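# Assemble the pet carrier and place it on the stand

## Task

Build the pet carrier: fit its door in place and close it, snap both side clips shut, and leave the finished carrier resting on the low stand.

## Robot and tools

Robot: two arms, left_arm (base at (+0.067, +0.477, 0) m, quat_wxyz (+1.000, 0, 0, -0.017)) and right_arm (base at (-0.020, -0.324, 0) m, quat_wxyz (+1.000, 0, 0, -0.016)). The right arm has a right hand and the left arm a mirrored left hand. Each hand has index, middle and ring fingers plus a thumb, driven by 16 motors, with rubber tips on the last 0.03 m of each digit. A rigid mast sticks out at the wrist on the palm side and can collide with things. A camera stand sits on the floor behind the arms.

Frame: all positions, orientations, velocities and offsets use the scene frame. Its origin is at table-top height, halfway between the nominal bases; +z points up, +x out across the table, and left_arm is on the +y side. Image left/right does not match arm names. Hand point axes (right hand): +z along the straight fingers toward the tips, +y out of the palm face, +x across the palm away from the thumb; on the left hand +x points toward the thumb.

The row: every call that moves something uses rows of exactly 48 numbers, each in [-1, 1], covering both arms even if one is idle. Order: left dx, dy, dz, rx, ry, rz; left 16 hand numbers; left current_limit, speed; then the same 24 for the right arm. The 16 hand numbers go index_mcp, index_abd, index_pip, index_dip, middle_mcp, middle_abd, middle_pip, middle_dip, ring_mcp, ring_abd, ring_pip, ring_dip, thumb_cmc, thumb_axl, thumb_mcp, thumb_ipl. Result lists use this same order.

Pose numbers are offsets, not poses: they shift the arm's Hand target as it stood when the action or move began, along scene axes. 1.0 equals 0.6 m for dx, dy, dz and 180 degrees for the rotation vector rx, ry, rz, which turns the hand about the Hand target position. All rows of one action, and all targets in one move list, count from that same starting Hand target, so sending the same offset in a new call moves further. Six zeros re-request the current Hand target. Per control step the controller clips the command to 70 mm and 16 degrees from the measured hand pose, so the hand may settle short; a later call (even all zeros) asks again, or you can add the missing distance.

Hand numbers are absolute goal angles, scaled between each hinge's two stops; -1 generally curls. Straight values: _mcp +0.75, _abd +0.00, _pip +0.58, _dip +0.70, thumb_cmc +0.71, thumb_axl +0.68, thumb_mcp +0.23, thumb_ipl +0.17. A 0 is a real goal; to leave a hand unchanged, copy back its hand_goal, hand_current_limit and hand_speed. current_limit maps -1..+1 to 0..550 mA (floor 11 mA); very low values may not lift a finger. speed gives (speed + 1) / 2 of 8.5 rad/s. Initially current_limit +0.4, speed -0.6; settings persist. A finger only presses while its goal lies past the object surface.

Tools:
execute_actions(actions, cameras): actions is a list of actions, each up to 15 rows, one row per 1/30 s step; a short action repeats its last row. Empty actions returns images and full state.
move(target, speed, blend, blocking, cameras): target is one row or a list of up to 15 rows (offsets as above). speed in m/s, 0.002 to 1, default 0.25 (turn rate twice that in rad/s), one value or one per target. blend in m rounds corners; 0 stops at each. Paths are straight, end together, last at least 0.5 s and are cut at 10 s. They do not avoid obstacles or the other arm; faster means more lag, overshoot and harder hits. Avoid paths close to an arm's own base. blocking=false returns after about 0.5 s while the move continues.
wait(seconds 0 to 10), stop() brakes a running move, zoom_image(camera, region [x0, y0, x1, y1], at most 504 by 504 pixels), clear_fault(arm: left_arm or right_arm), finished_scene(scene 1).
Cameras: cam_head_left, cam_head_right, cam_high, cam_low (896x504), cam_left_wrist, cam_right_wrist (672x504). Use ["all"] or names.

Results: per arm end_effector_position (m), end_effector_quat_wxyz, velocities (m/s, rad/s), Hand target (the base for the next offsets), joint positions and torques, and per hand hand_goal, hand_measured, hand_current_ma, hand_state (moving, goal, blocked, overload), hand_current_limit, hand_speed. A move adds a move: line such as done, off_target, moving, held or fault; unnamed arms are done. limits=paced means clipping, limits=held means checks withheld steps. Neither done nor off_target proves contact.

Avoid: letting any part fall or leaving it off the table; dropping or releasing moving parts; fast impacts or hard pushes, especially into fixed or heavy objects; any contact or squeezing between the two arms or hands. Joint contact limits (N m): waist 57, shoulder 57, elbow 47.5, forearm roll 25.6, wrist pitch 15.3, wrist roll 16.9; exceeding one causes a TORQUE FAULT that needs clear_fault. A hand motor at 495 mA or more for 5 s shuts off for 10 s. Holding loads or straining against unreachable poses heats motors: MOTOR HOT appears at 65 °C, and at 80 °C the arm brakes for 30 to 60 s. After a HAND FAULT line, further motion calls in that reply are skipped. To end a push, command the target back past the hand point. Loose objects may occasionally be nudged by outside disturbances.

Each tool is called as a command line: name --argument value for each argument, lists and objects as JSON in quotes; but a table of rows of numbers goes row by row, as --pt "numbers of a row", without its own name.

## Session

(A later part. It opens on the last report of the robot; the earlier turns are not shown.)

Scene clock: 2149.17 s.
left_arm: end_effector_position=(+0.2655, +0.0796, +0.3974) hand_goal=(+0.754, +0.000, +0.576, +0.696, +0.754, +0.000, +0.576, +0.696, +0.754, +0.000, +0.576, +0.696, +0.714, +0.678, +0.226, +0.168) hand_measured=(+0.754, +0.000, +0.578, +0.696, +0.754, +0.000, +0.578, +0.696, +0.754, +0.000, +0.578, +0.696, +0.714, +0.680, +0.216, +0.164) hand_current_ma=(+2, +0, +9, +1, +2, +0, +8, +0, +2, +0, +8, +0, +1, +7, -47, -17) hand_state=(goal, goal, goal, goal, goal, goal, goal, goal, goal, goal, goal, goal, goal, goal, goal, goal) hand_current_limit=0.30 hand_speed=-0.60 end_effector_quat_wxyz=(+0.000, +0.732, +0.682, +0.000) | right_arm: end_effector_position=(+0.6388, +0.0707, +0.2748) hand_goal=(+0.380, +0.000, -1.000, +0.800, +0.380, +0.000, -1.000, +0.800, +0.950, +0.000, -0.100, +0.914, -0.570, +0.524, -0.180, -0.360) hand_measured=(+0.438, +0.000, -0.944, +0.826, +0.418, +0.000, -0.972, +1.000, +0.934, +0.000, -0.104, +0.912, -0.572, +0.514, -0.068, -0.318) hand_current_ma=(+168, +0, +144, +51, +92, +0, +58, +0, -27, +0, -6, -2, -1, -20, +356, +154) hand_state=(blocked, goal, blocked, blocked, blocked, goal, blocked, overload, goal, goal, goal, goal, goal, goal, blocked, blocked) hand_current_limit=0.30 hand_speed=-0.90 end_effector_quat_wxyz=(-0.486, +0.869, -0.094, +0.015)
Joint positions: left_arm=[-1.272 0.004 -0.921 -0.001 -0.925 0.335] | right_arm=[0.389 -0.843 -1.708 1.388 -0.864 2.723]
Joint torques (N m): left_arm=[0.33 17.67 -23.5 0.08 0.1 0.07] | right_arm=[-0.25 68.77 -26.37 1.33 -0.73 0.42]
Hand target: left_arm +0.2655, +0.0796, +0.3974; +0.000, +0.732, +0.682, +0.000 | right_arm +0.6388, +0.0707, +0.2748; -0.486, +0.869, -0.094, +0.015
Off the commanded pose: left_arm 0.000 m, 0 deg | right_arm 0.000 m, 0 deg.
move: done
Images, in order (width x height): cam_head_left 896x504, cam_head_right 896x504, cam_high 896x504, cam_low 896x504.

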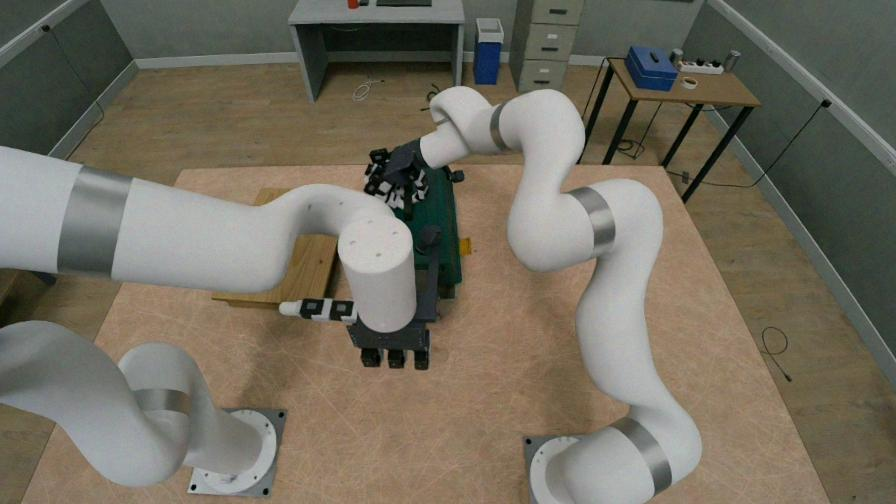

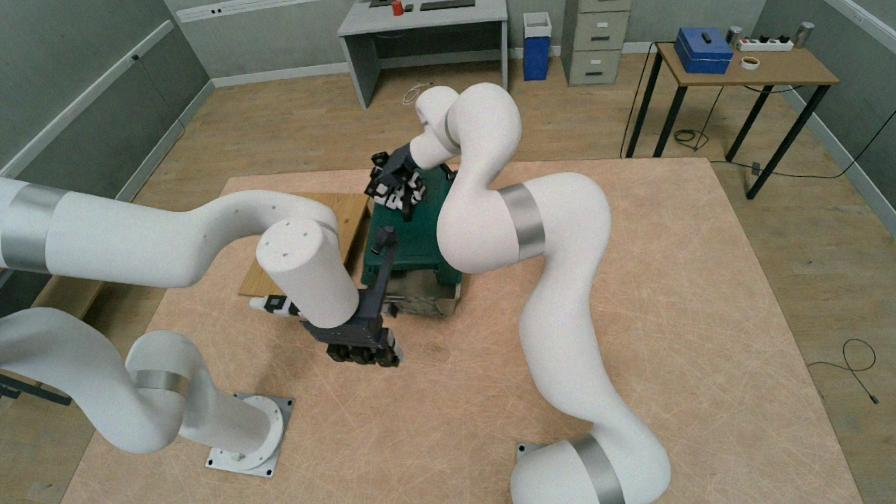

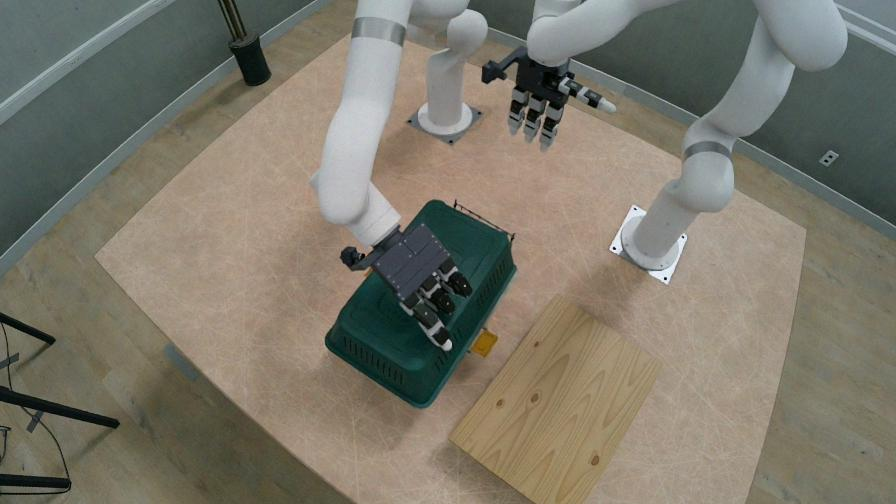

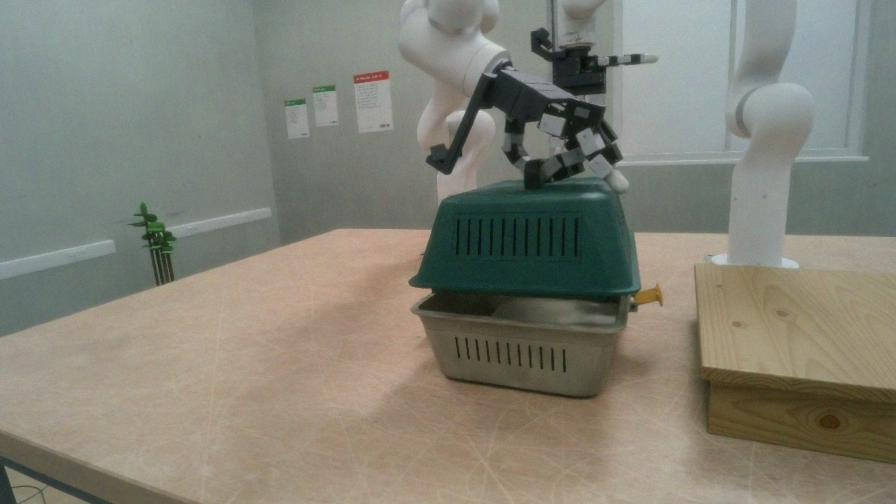

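wait --seconds 0.1 --cameras '["cam_right_wrist","cam_head_right"]'

zoom_image --camera "cam_head_right" --region '[350, 130, 480, 250]'

Scene clock: 2182.37 s.
left_arm: end_effector_position=(+0.2655, +0.0796, +0.3974) hand_goal=(+0.754, +0.000, +0.576, +0.696, +0.754, +0.000, +0.576, +0.696, +0.754, +0.000, +0.576, +0.696, +0.714, +0.678, +0.226, +0.168) hand_measured=(+0.754, +0.000, +0.578, +0.696, +0.754, +0.000, +0.578, +0.696, +0.754, +0.000, +0.578, +0.696, +0.714, +0.680, +0.216, +0.164) hand_current_ma=(+2, +0, +9, +1, +2, +0, +8, +0, +2, +0, +8, +0, +1, +7, -47, -17) hand_state=(goal, goal, goal, goal, goal, goal, goal, goal, goal, goal, goal, goal, goal, goal, goal, goal) hand_current_limit=0.30 hand_speed=-0.60 end_effector_quat_wxyz=(+0.000, +0.732, +0.682, +0.000) | right_arm: end_effector_position=(+0.6388, +0.0707, +0.2748) hand_goal=(+0.380, +0.000, -1.000, +0.800, +0.380, +0.000, -1.000, +0.800, +0.950, +0.000, -0.100, +0.914, -0.570, +0.524, -0.180, -0.360) hand_measured=(+0.438, +0.000, -0.944, +0.826, +0.418, +0.000, -0.972, +1.000, +0.934, +0.000, -0.104, +0.912, -0.572, +0.514, -0.068, -0.318) hand_current_ma=(+168, +0, +144, +51, +92, +0, +58, +0, -27, +0, -6, -2, -1, -20, +358, +154) hand_state=(blocked, goal, blocked, blocked, blocked, goal, blocked, overload, goal, goal, goal, goal, goal, goal, blocked, blocked) hand_current_limit=0.30 hand_speed=-0.90 end_effector_quat_wxyz=(-0.486, +0.869, -0.094, +0.015)
Joint positions: left_arm=[-1.272 0.004 -0.921 -0.001 -0.925 0.335] | right_arm=[0.389 -0.843 -1.708 1.388 -0.864 2.723]
Joint torques (N m): left_arm=[-0.85 17.64 -23.47 0.35 0.1 0.15] | right_arm=[-0.14 66.09 -26.23 1.45 -0.81 0.19]
Hand target: left_arm +0.2655, +0.0796, +0.3974; +0.000, +0.732, +0.682, +0.000 | right_arm +0.6388, +0.0707, +0.2748; -0.486, +0.869, -0.094, +0.015
Off the commanded pose: left_arm 0.000 m, 0 deg | right_arm 0.000 m, 0 deg.
wait: 0.10 s; at rest from the start
camera_calibration:
cam_right_wrist: T_world_to_cam=[[-0.864844, -0.203905, -0.458767, 0.724928], [-0.384152, -0.319543, 0.86621, -0.0269884], [-0.32322, 0.925373, 0.198024, 0.212883], [0, 0, 0, 1]] pos_world=[0.68539, -0.0578039, 0.313795]
Images, in order (width x height): cam_head_right 896x504, cam_right_wrist 672x504.

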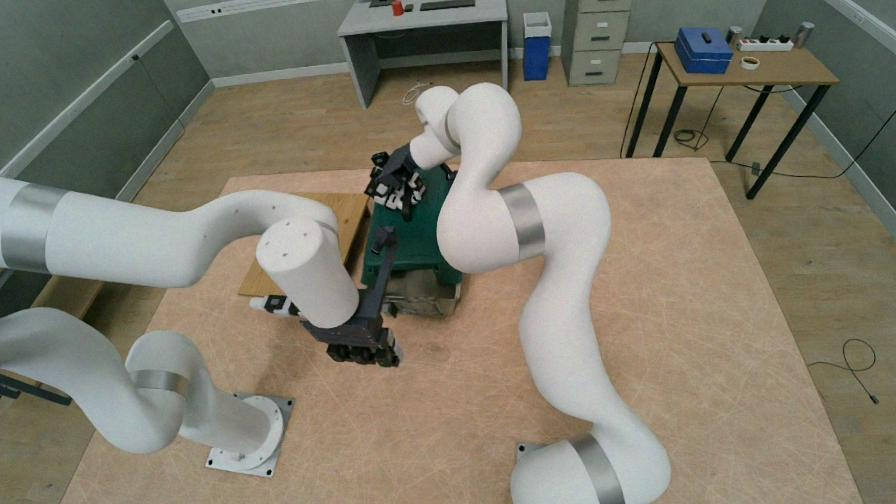

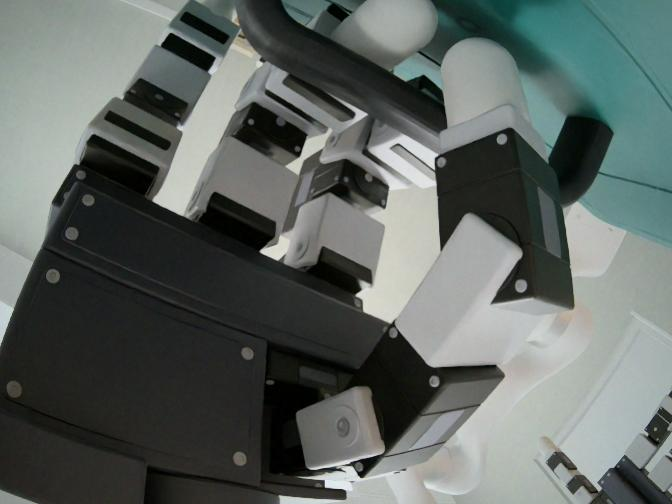

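Scaled by 3.877 from the camera's 896x504 image, which has a finer 1280x720 frame.

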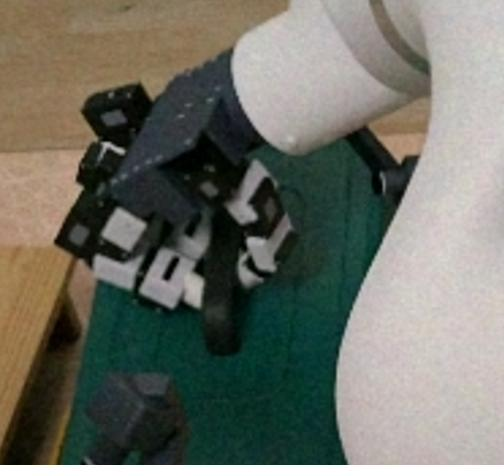

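zoom_image --camera "cam_head_right" --region '[420, 150, 520, 290]'

wait --seconds 0.1 --cameras '["cam_high","cam_low","cam_head_left"]'

zoom_image --camera "cam_low" --region '[390, 240, 530, 340]'

zoom_image --camera "cam_low" --region '[540, 240, 680, 340]'

zoom_image --camera "cam_head_left" --region '[400, 150, 500, 320]'

Scaled by 3.600 from the camera's 896x504 image, which has a finer 1280x720 frame.

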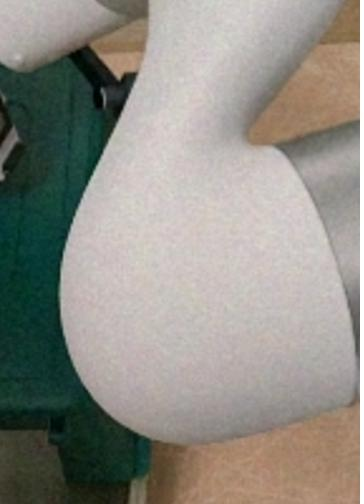

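Scene clock: 2194.73 s.
left_arm: end_effector_position=(+0.2655, +0.0796, +0.3974) hand_goal=(+0.754, +0.000, +0.576, +0.696, +0.754, +0.000, +0.576, +0.696, +0.754, +0.000, +0.576, +0.696, +0.714, +0.678, +0.226, +0.168) hand_measured=(+0.754, +0.000, +0.578, +0.696, +0.754, +0.000, +0.578, +0.696, +0.754, +0.000, +0.578, +0.696, +0.714, +0.680, +0.216, +0.164) hand_current_ma=(+2, +0, +9, +1, +2, +0, +8, +0, +2, +0, +8, +0, +1, +7, -47, -17) hand_state=(goal, goal, goal, goal, goal, goal, goal, goal, goal, goal, goal, goal, goal, goal, goal, goal) hand_current_limit=0.30 hand_speed=-0.60 end_effector_quat_wxyz=(+0.000, +0.732, +0.682, +0.000) | right_arm: end_effector_position=(+0.6388, +0.0707, +0.2748) hand_goal=(+0.380, +0.000, -1.000, +0.800, +0.380, +0.000, -1.000, +0.800, +0.950, +0.000, -0.100, +0.914, -0.570, +0.524, -0.180, -0.360) hand_measured=(+0.438, +0.000, -0.944, +0.826, +0.418, +0.000, -0.972, +1.000, +0.934, +0.000, -0.104, +0.912, -0.572, +0.514, -0.068, -0.318) hand_current_ma=(+168, +0, +144, +51, +92, +0, +58, +0, -27, +0, -6, -2, -1, -20, +358, +154) hand_state=(blocked, goal, blocked, blocked, blocked, goal, blocked, overload, goal, goal, goal, goal, goal, goal, blocked, blocked) hand_current_limit=0.30 hand_speed=-0.90 end_effector_quat_wxyz=(-0.486, +0.869, -0.094, +0.015)
Joint positions: left_arm=[-1.272 0.004 -0.921 -0.001 -0.925 0.335] | right_arm=[0.389 -0.843 -1.708 1.388 -0.864 2.723]
Joint torques (N m): left_arm=[-0.47 17.79 -23.65 -0.04 0.07 0.18] | right_arm=[0.8 65.24 -25.83 1.49 -0.64 0.05]
Hand target: left_arm +0.2655, +0.0796, +0.3974; +0.000, +0.732, +0.682, +0.000 | right_arm +0.6388, +0.0707, +0.2748; -0.486, +0.869, -0.094, +0.015
Off the commanded pose: left_arm 0.000 m, 0 deg | right_arm 0.000 m, 0 deg.
wait: 0.10 s; at rest from the start
Images, in order (width x height): cam_head_left 896x504, cam_high 896x504, cam_low 896x504.

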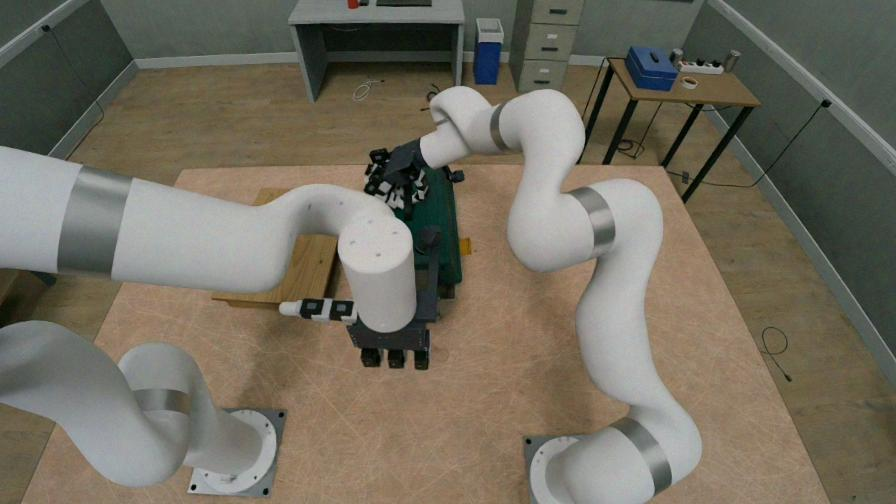

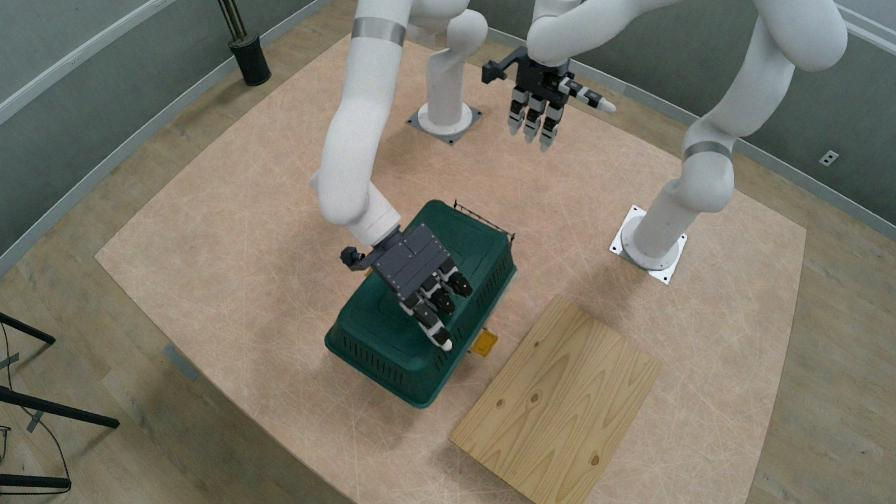

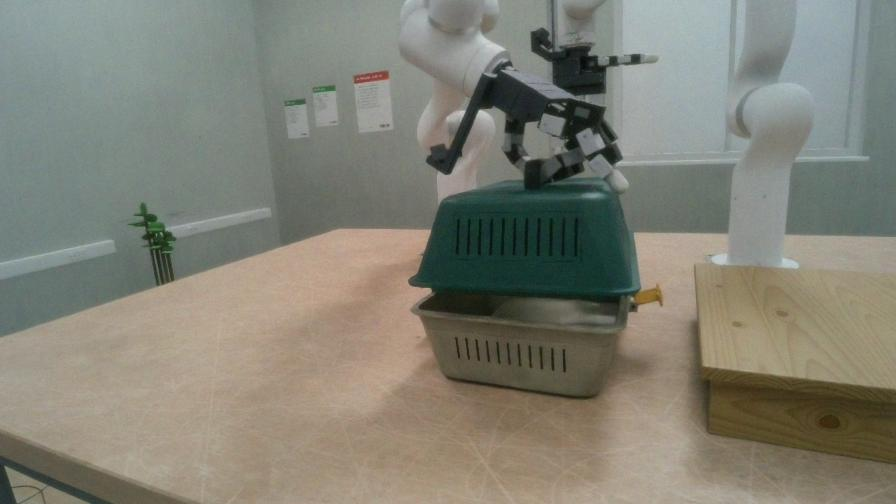

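Scaled by 3.600 from the camera's 896x504 image, which has a finer 1280x720 frame.

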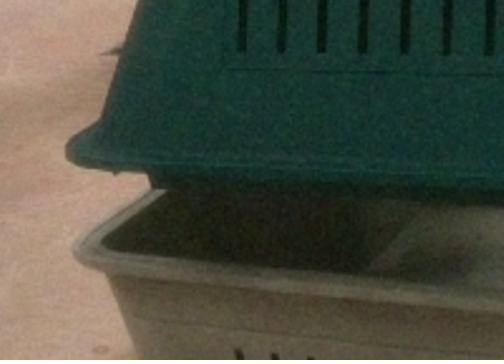

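Scaled by 3.600 from the camera's 896x504 image, which has a finer 1280x720 frame.

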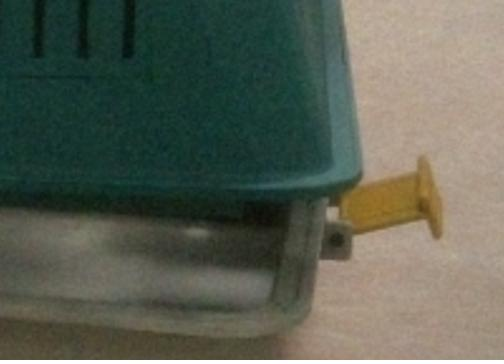

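Scaled by 2.965 from the camera's 896x504 image, which has a finer 1280x720 frame.

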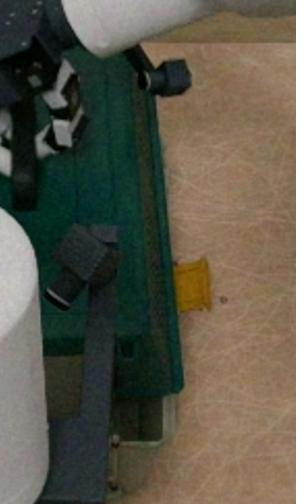

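move --target '[0,0,0,0,0,0, 0.754,0,0.576,0.696, 0.754,0,0.576,0.696, 0.754,0,0.576,0.696, 0.714,0.678,0.226,0.168, 0.3,-0.6, 0,0,0.05,0,0,0, 0.38,0,-1,0.80, 0.38,0,-1,0.80, 0.95,0,-0.1,0.913, -0.571,0.524,-0.18,-0.36, 0.3,-0.9]' --speed 0.05 --cameras '["cam_low","cam_head_right","cam_high","cam_head_left","cam_right_wrist"]'

zoom_image --camera "cam_low" --region '[390, 180, 650, 350]'

zoom_image --camera "cam_high" --region '[400, 190, 530, 300]'

zoom_image --camera "cam_head_right" --region '[340, 220, 490, 340]'

Scene clock: 2217.07 s.
left_arm: end_effector_position=(+0.2655, +0.0796, +0.3974) hand_goal=(+0.754, +0.000, +0.576, +0.696, +0.754, +0.000, +0.576, +0.696, +0.754, +0.000, +0.576, +0.696, +0.714, +0.678, +0.226, +0.168) hand_measured=(+0.754, +0.000, +0.578, +0.696, +0.754, +0.000, +0.578, +0.696, +0.754, +0.000, +0.578, +0.696, +0.714, +0.680, +0.216, +0.164) hand_current_ma=(+2, +0, +9, +1, +2, +0, +8, +0, +2, +0, +8, +0, +1, +7, -47, -17) hand_state=(goal, goal, goal, goal, goal, goal, goal, goal, goal, goal, goal, goal, goal, goal, goal, goal) hand_current_limit=0.30 hand_speed=-0.60 end_effector_quat_wxyz=(+0.000, +0.732, +0.682, +0.000) | right_arm: end_effector_position=(+0.6388, +0.0707, +0.3048) hand_goal=(+0.380, +0.000, -1.000, +0.800, +0.380, +0.000, -1.000, +0.800, +0.950, +0.000, -0.100, +0.914, -0.570, +0.524, -0.180, -0.360) hand_measured=(+0.438, +0.000, -0.944, +0.826, +0.418, +0.000, -0.972, +1.000, +0.934, +0.000, -0.104, +0.912, -0.572, +0.514, -0.068, -0.318) hand_current_ma=(+168, +0, +144, +51, +92, +0, +58, +0, -27, +0, -5, -2, -1, -20, +357, +154) hand_state=(blocked, goal, blocked, blocked, blocked, goal, blocked, overload, goal, goal, goal, goal, goal, goal, blocked, blocked) hand_current_limit=0.30 hand_speed=-0.90 end_effector_quat_wxyz=(-0.486, +0.869, -0.094, +0.015)
Joint positions: left_arm=[-1.272 0.004 -0.921 -0.001 -0.925 0.335] | right_arm=[0.389 -0.814 -1.73 1.346 -0.875 2.789]
Joint torques (N m): left_arm=[-0.16 17.63 -23.49 0.06 0.11 0.11] | right_arm=[-0.9 68.12 -27.13 0.94 -0.85 0.37]
Hand target: left_arm +0.2655, +0.0796, +0.3974; +0.000, +0.732, +0.682, +0.000 | right_arm +0.6388, +0.0707, +0.3048; -0.486, +0.869, -0.094, +0.015
Off the commanded pose: left_arm 0.000 m, 0 deg | right_arm 0.000 m, 0 deg.
move: done
camera_calibration:
cam_right_wrist: T_world_to_cam=[[-0.864878, -0.203931, -0.458693, 0.7386], [-0.384079, -0.319525, 0.866249, -0.0530761], [-0.323219, 0.925373, 0.198024, 0.206909], [0, 0, 0, 1]] pos_world=[0.68529, -0.0578038, 0.343794]
Images, in order (width x height): cam_head_left 896x504, cam_head_right 896x504, cam_high 896x504, cam_low 896x504, cam_right_wrist 672x504.

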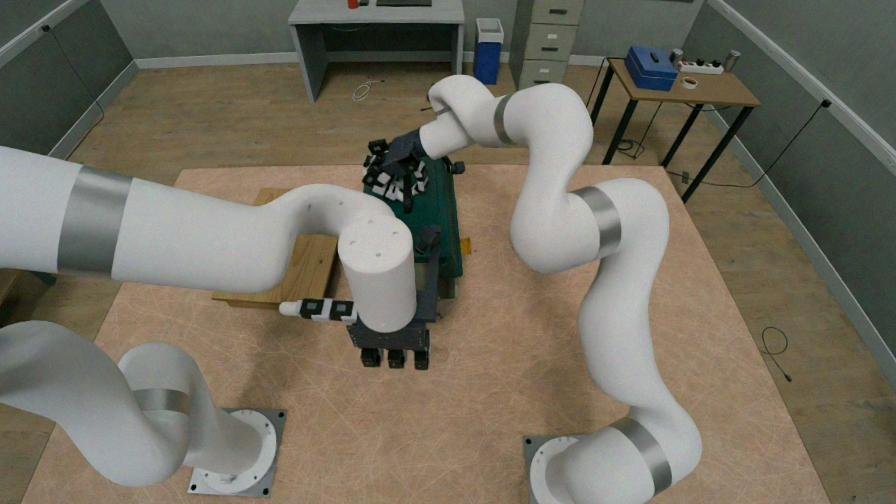

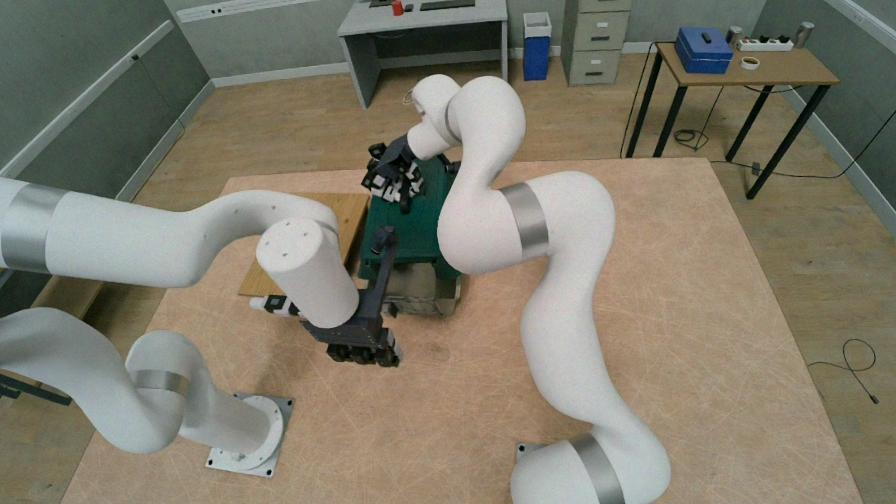

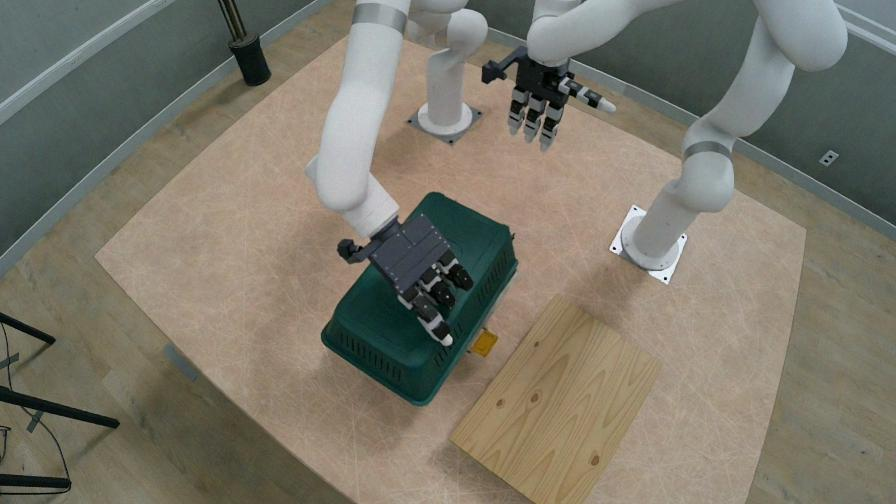

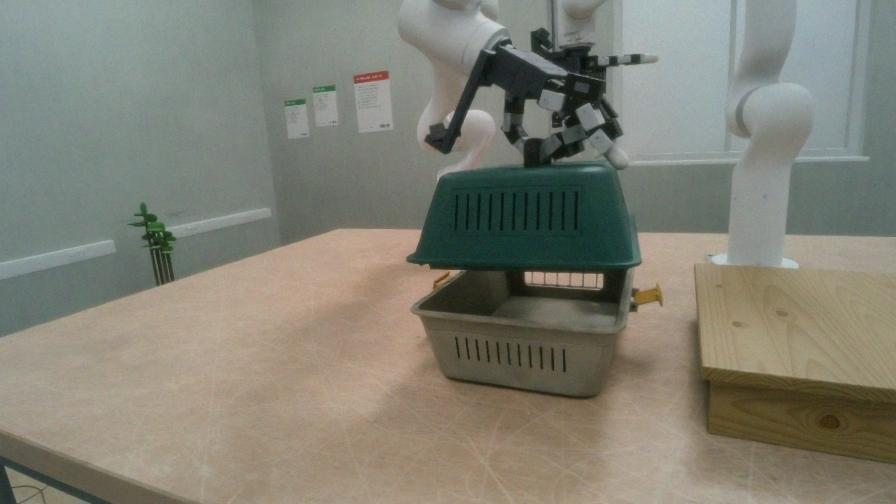

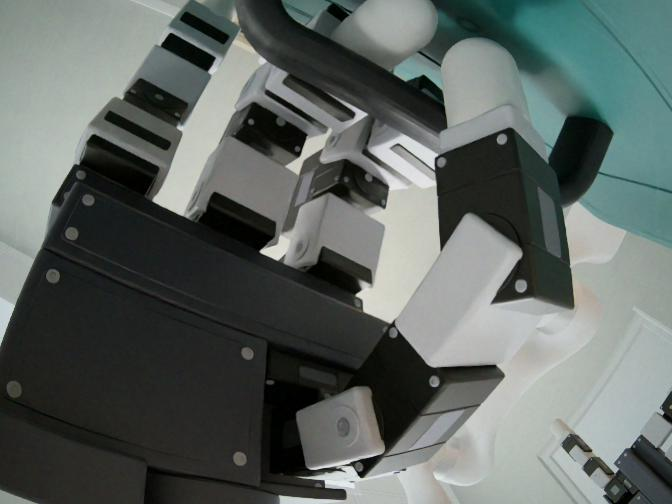

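Scaled by 1.938 from the camera's 896x504 image, which has a finer 1280x720 frame.

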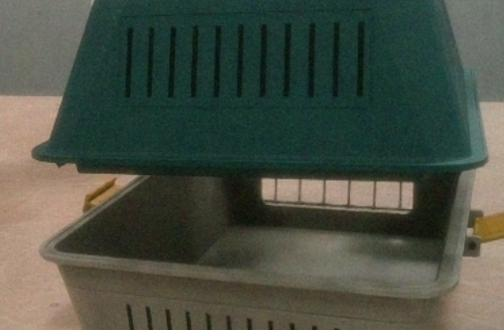

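Scaled by 3.877 from the camera's 896x504 image, which has a finer 1280x720 frame.

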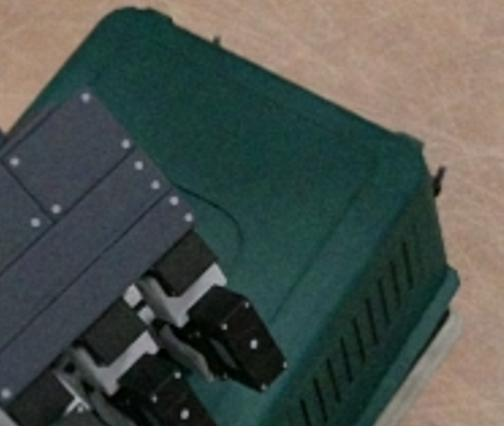

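Scaled by 3.360 from the camera's 896x504 image, which has a finer 1280x720 frame.

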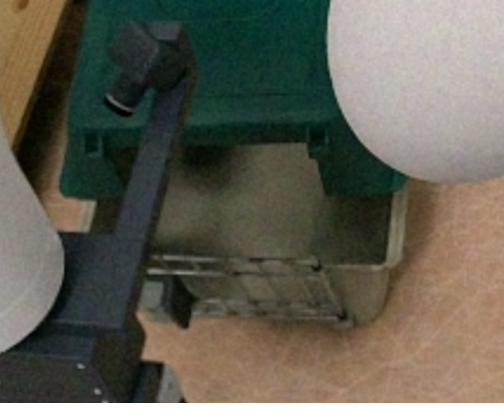

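move --target '[0,0,0,0,0,0, 0.754,0,0.576,0.696, 0.754,0,0.576,0.696, 0.754,0,0.576,0.696, 0.714,0.678,0.226,0.168, 0.3,-0.6, 0,0.002,-0.04,-0.0128,0.0117,-0.01, 0.38,0,-1,0.80, 0.38,0,-1,0.80, 0.95,0,-0.1,0.913, -0.571,0.524,-0.18,-0.36, 0.3,-0.9]' --speed 0.05 --cameras '["cam_low","cam_head_right","cam_high"]'

zoom_image --camera "cam_low" --region '[390, 190, 540, 340]'

zoom_image --camera "cam_low" --region '[520, 190, 670, 340]'

zoom_image --camera "cam_high" --region '[400, 190, 530, 300]'

zoom_image --camera "cam_high" --region '[310, 300, 450, 420]'

Scene clock: 2240.73 s.
left_arm: end_effector_position=(+0.2655, +0.0796, +0.3974) hand_goal=(+0.754, +0.000, +0.576, +0.696, +0.754, +0.000, +0.576, +0.696, +0.754, +0.000, +0.576, +0.696, +0.714, +0.678, +0.226, +0.168) hand_measured=(+0.754, +0.000, +0.578, +0.696, +0.754, +0.000, +0.578, +0.696, +0.754, +0.000, +0.578, +0.696, +0.714, +0.680, +0.216, +0.164) hand_current_ma=(+2, +0, +9, +1, +2, +0, +8, +0, +2, +0, +8, +0, +1, +7, -47, -17) hand_state=(goal, goal, goal, goal, goal, goal, goal, goal, goal, goal, goal, goal, goal, goal, goal, goal) hand_current_limit=0.30 hand_speed=-0.60 end_effector_quat_wxyz=(+0.000, +0.732, +0.682, +0.000) | right_arm: end_effector_position=(+0.6388, +0.0719, +0.2808) hand_goal=(+0.380, +0.000, -1.000, +0.800, +0.380, +0.000, -1.000, +0.800, +0.950, +0.000, -0.100, +0.914, -0.570, +0.524, -0.180, -0.360) hand_measured=(+0.438, +0.000, -0.944, +0.826, +0.418, +0.000, -0.974, +1.000, +0.934, +0.000, -0.104, +0.912, -0.572, +0.514, -0.068, -0.318) hand_current_ma=(+168, +0, +144, +51, +92, +0, +53, +0, -27, +0, -5, -2, -1, -20, +357, +154) hand_state=(blocked, goal, blocked, blocked, blocked, goal, blocked, overload, goal, goal, goal, goal, goal, goal, blocked, blocked) hand_current_limit=0.30 hand_speed=-0.90 end_effector_quat_wxyz=(-0.467, +0.877, -0.116, +0.009)
Joint positions: left_arm=[-1.272 0.004 -0.921 -0.001 -0.925 0.335] | right_arm=[0.398 -0.846 -1.74 1.319 -0.835 2.838]
Joint torques (N m): left_arm=[-1.21 17.53 -23.76 0.28 0.08 0.06] | right_arm=[1.16 68.22 -27.17 0.44 -0.35 0.59]
Hand target: left_arm +0.2655, +0.0796, +0.3974; +0.000, +0.732, +0.682, +0.000 | right_arm +0.6388, +0.0719, +0.2808; -0.467, +0.877, -0.116, +0.009
Off the commanded pose: left_arm 0.000 m, 0 deg | right_arm 0.000 m, 0 deg.
move: done
Images, in order (width x height): cam_head_right 896x504, cam_high 896x504, cam_low 896x504.

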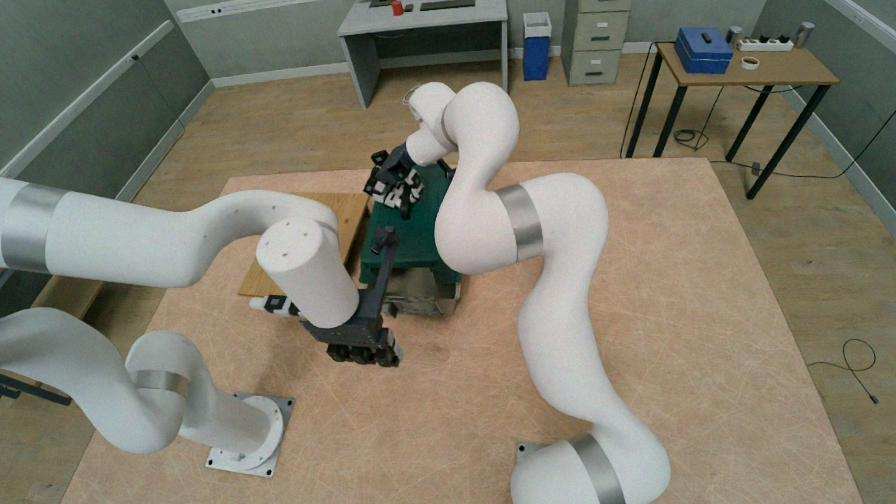

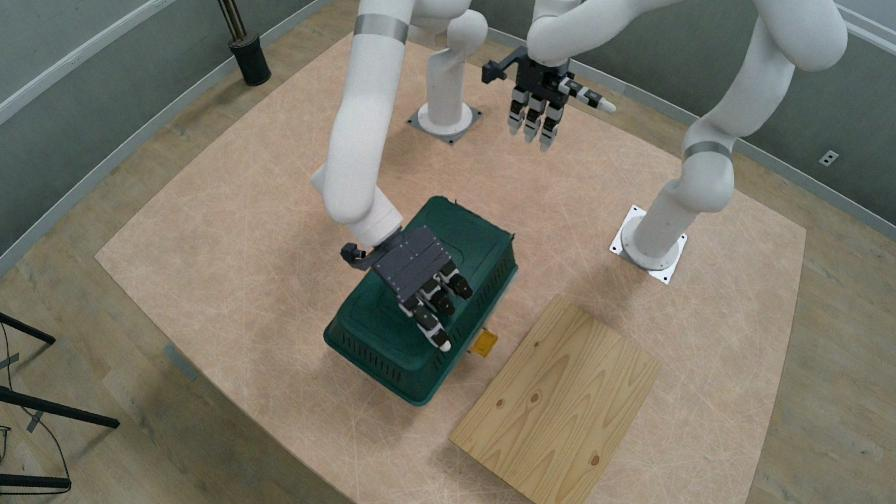

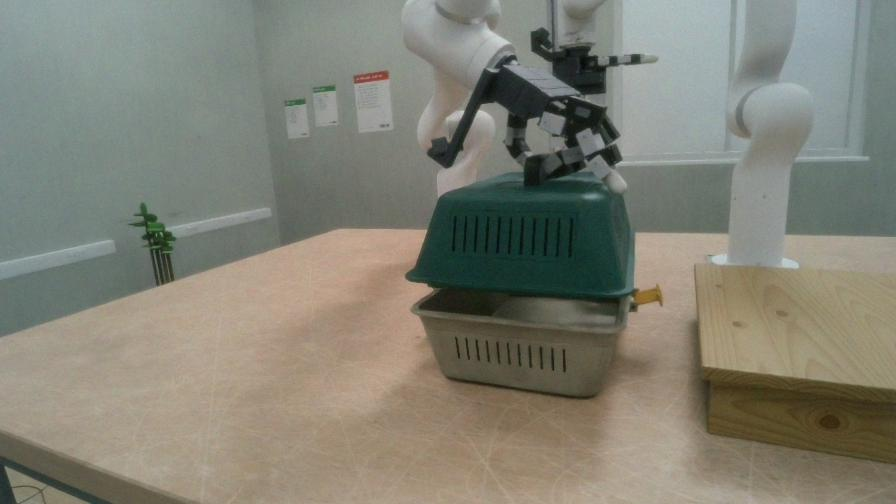

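Scaled by 3.360 from the camera's 896x504 image, which has a finer 1280x720 frame.

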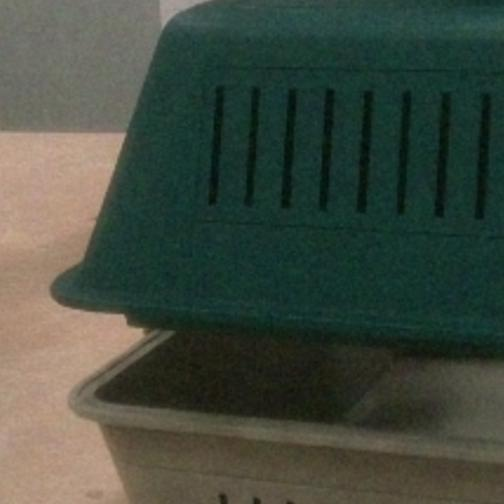

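Scaled by 3.360 from the camera's 896x504 image, which has a finer 1280x720 frame.

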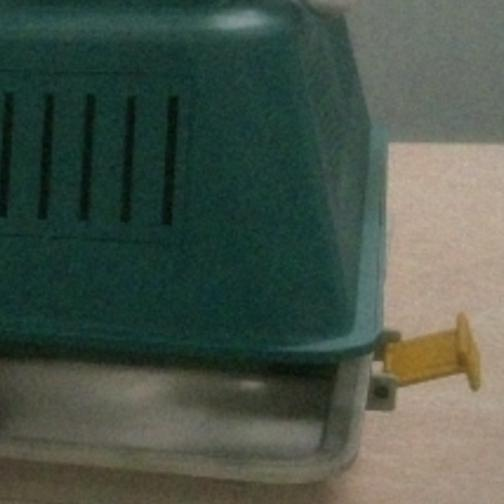

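Scaled by 3.877 from the camera's 896x504 image, which has a finer 1280x720 frame.

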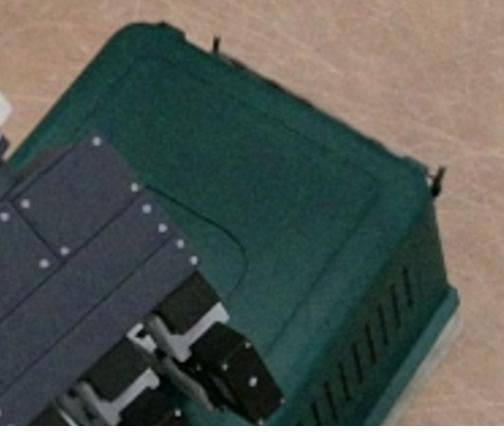

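Scaled by 3.600 from the camera's 896x504 image, which has a finer 1280x720 frame.

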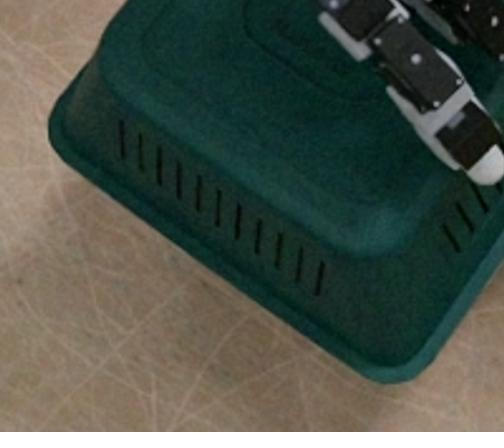

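move --target '[0.17,-0.075,-0.2,-0.017,-0.2382,0, 0.973,0,0.971,0.696, 0.973,0,0.971,0.696, 1.0,0,0.971,0.696, 0.714,0.678,0.226,0.168, 0.3,-0.6, 0,0,0,0,0,-0.0044, 0.38,0,-1,0.80, 0.38,0,-1,0.80, 0.95,0,-0.1,0.913, -0.571,0.524,-0.18,-0.36, 0.3,-0.9]' --speed 0.12 --cameras '["cam_low","cam_head_right","cam_high","cam_left_wrist","cam_right_wrist"]'

Scene clock: 2273.70 s.
left_arm: end_effector_position=(+0.3675, +0.0346, +0.2775) hand_goal=(+0.974, +0.000, +0.972, +0.696, +0.974, +0.000, +0.972, +0.696, +1.000, +0.000, +0.972, +0.696, +0.714, +0.678, +0.226, +0.168) hand_measured=(+0.974, +0.000, +0.968, +0.696, +0.974, +0.000, +0.968, +0.696, +1.000, +0.000, +0.968, +0.696, +0.718, +0.680, +0.218, +0.164) hand_current_ma=(-1, +0, -13, +1, -1, +0, -12, +0, -2, +0, -12, +0, +14, +7, -40, -17) hand_state=(goal, goal, goal, goal, goal, goal, goal, goal, goal, goal, goal, goal, goal, goal, goal, goal) hand_current_limit=0.30 hand_speed=-0.60 end_effector_quat_wxyz=(+0.268, +0.681, +0.634, +0.249) | right_arm: end_effector_position=(+0.6388, +0.0719, +0.2808) hand_goal=(+0.380, +0.000, -1.000, +0.800, +0.380, +0.000, -1.000, +0.800, +0.950, +0.000, -0.100, +0.914, -0.570, +0.524, -0.180, -0.360) hand_measured=(+0.438, +0.000, -0.944, +0.826, +0.418, +0.000, -0.974, +1.000, +0.934, +0.000, -0.104, +0.912, -0.572, +0.514, -0.068, -0.318) hand_current_ma=(+168, +0, +144, +51, +92, +0, +51, +0, -27, +0, -5, -2, -1, -20, +357, +154) hand_state=(blocked, goal, blocked, blocked, blocked, goal, blocked, overload, goal, goal, goal, goal, goal, goal, blocked, blocked) hand_current_limit=0.30 hand_speed=-0.90 end_effector_quat_wxyz=(-0.467, +0.876, -0.122, +0.012)
Joint positions: left_arm=[-1.345 -0.423 -0.806 1.407 -0.73 -1] | right_arm=[0.399 -0.841 -1.731 1.329 -0.823 2.837]
Joint torques (N m): left_arm=[0.95 24.59 -18.64 0.22 -0.65 -0.07] | right_arm=[0.36 70.27 -24.7 0.98 -0.48 0.05]
Hand target: left_arm +0.3675, +0.0346, +0.2774; +0.268, +0.681, +0.634, +0.249 | right_arm +0.6388, +0.0719, +0.2808; -0.467, +0.876, -0.122, +0.012
Off the commanded pose: left_arm 0.000 m, 0 deg | right_arm 0.000 m, 0 deg.
move: done
camera_calibration:
cam_left_wrist: T_world_to_cam=[[-0.471408, -0.745358, -0.471398, 0.30534], [-0.881914, 0.39777, 0.252994, 0.175153], [-0.00106284, 0.534996, -0.844854, 0.33307], [0, 0, 0, 1]] pos_world=[0.298764, -0.0202739, 0.38102]
cam_right_wrist: T_world_to_cam=[[-0.889837, -0.181709, -0.418535, 0.731015], [-0.364852, -0.267458, 0.891823, -0.0551211], [-0.273993, 0.946281, 0.171698, 0.185024], [0, 0, 0, 1]] pos_world=[0.681069, -0.0569955, 0.323345]
Images, in order (width x height): cam_head_right 896x504, cam_high 896x504, cam_low 896x504, cam_left_wrist 672x504, cam_right_wrist 672x504.

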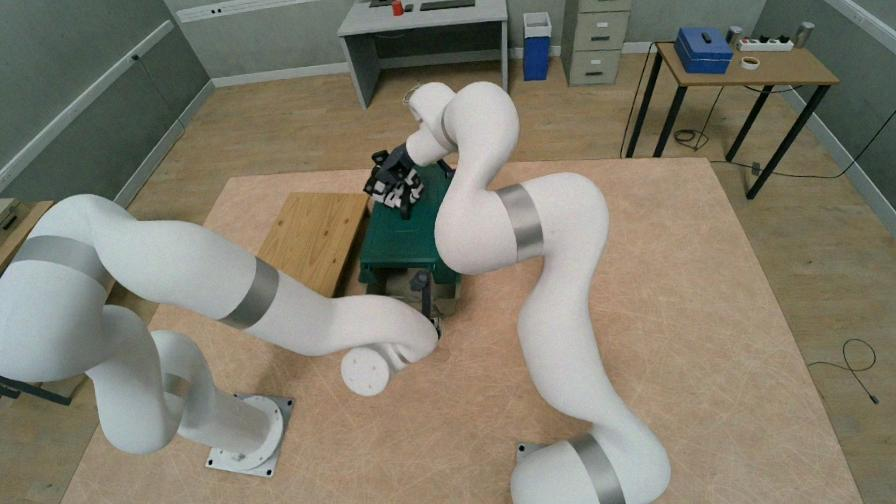

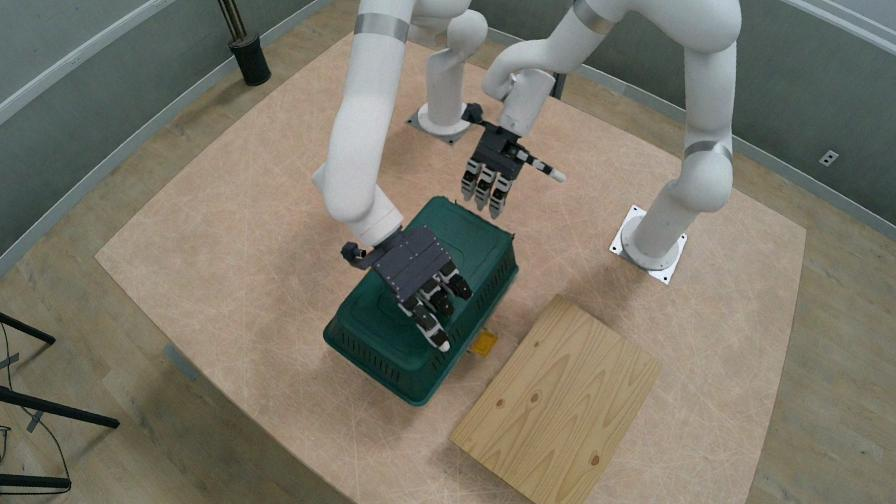

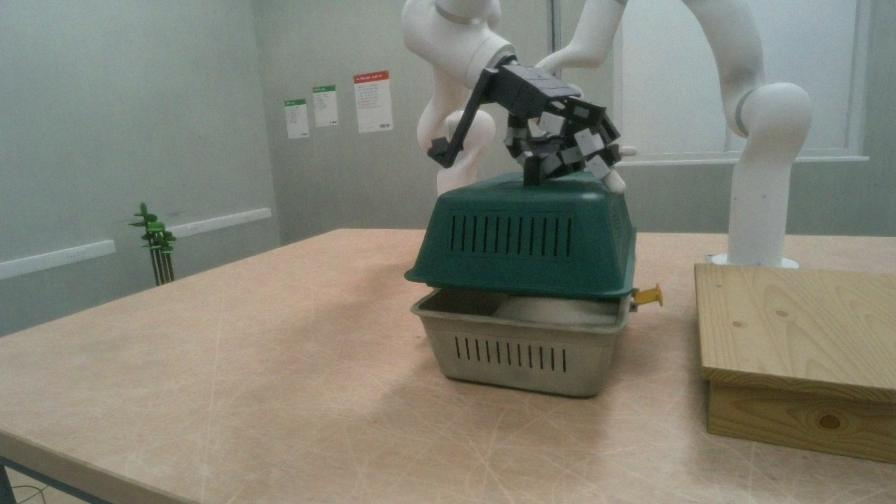

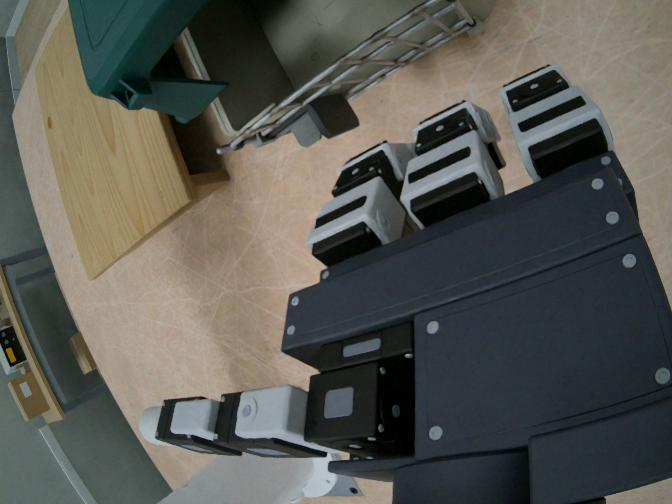

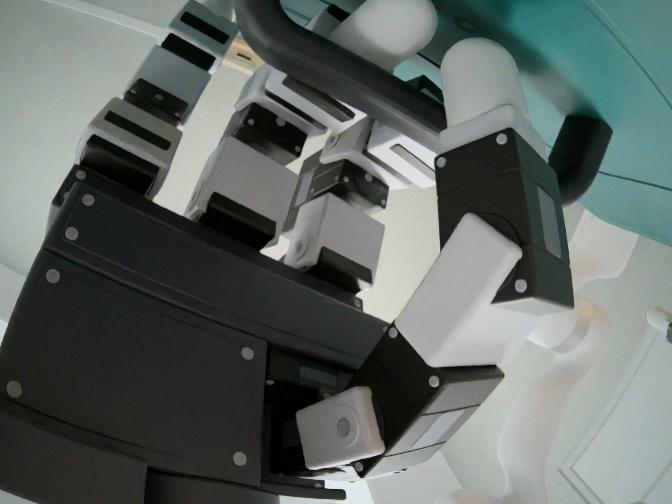

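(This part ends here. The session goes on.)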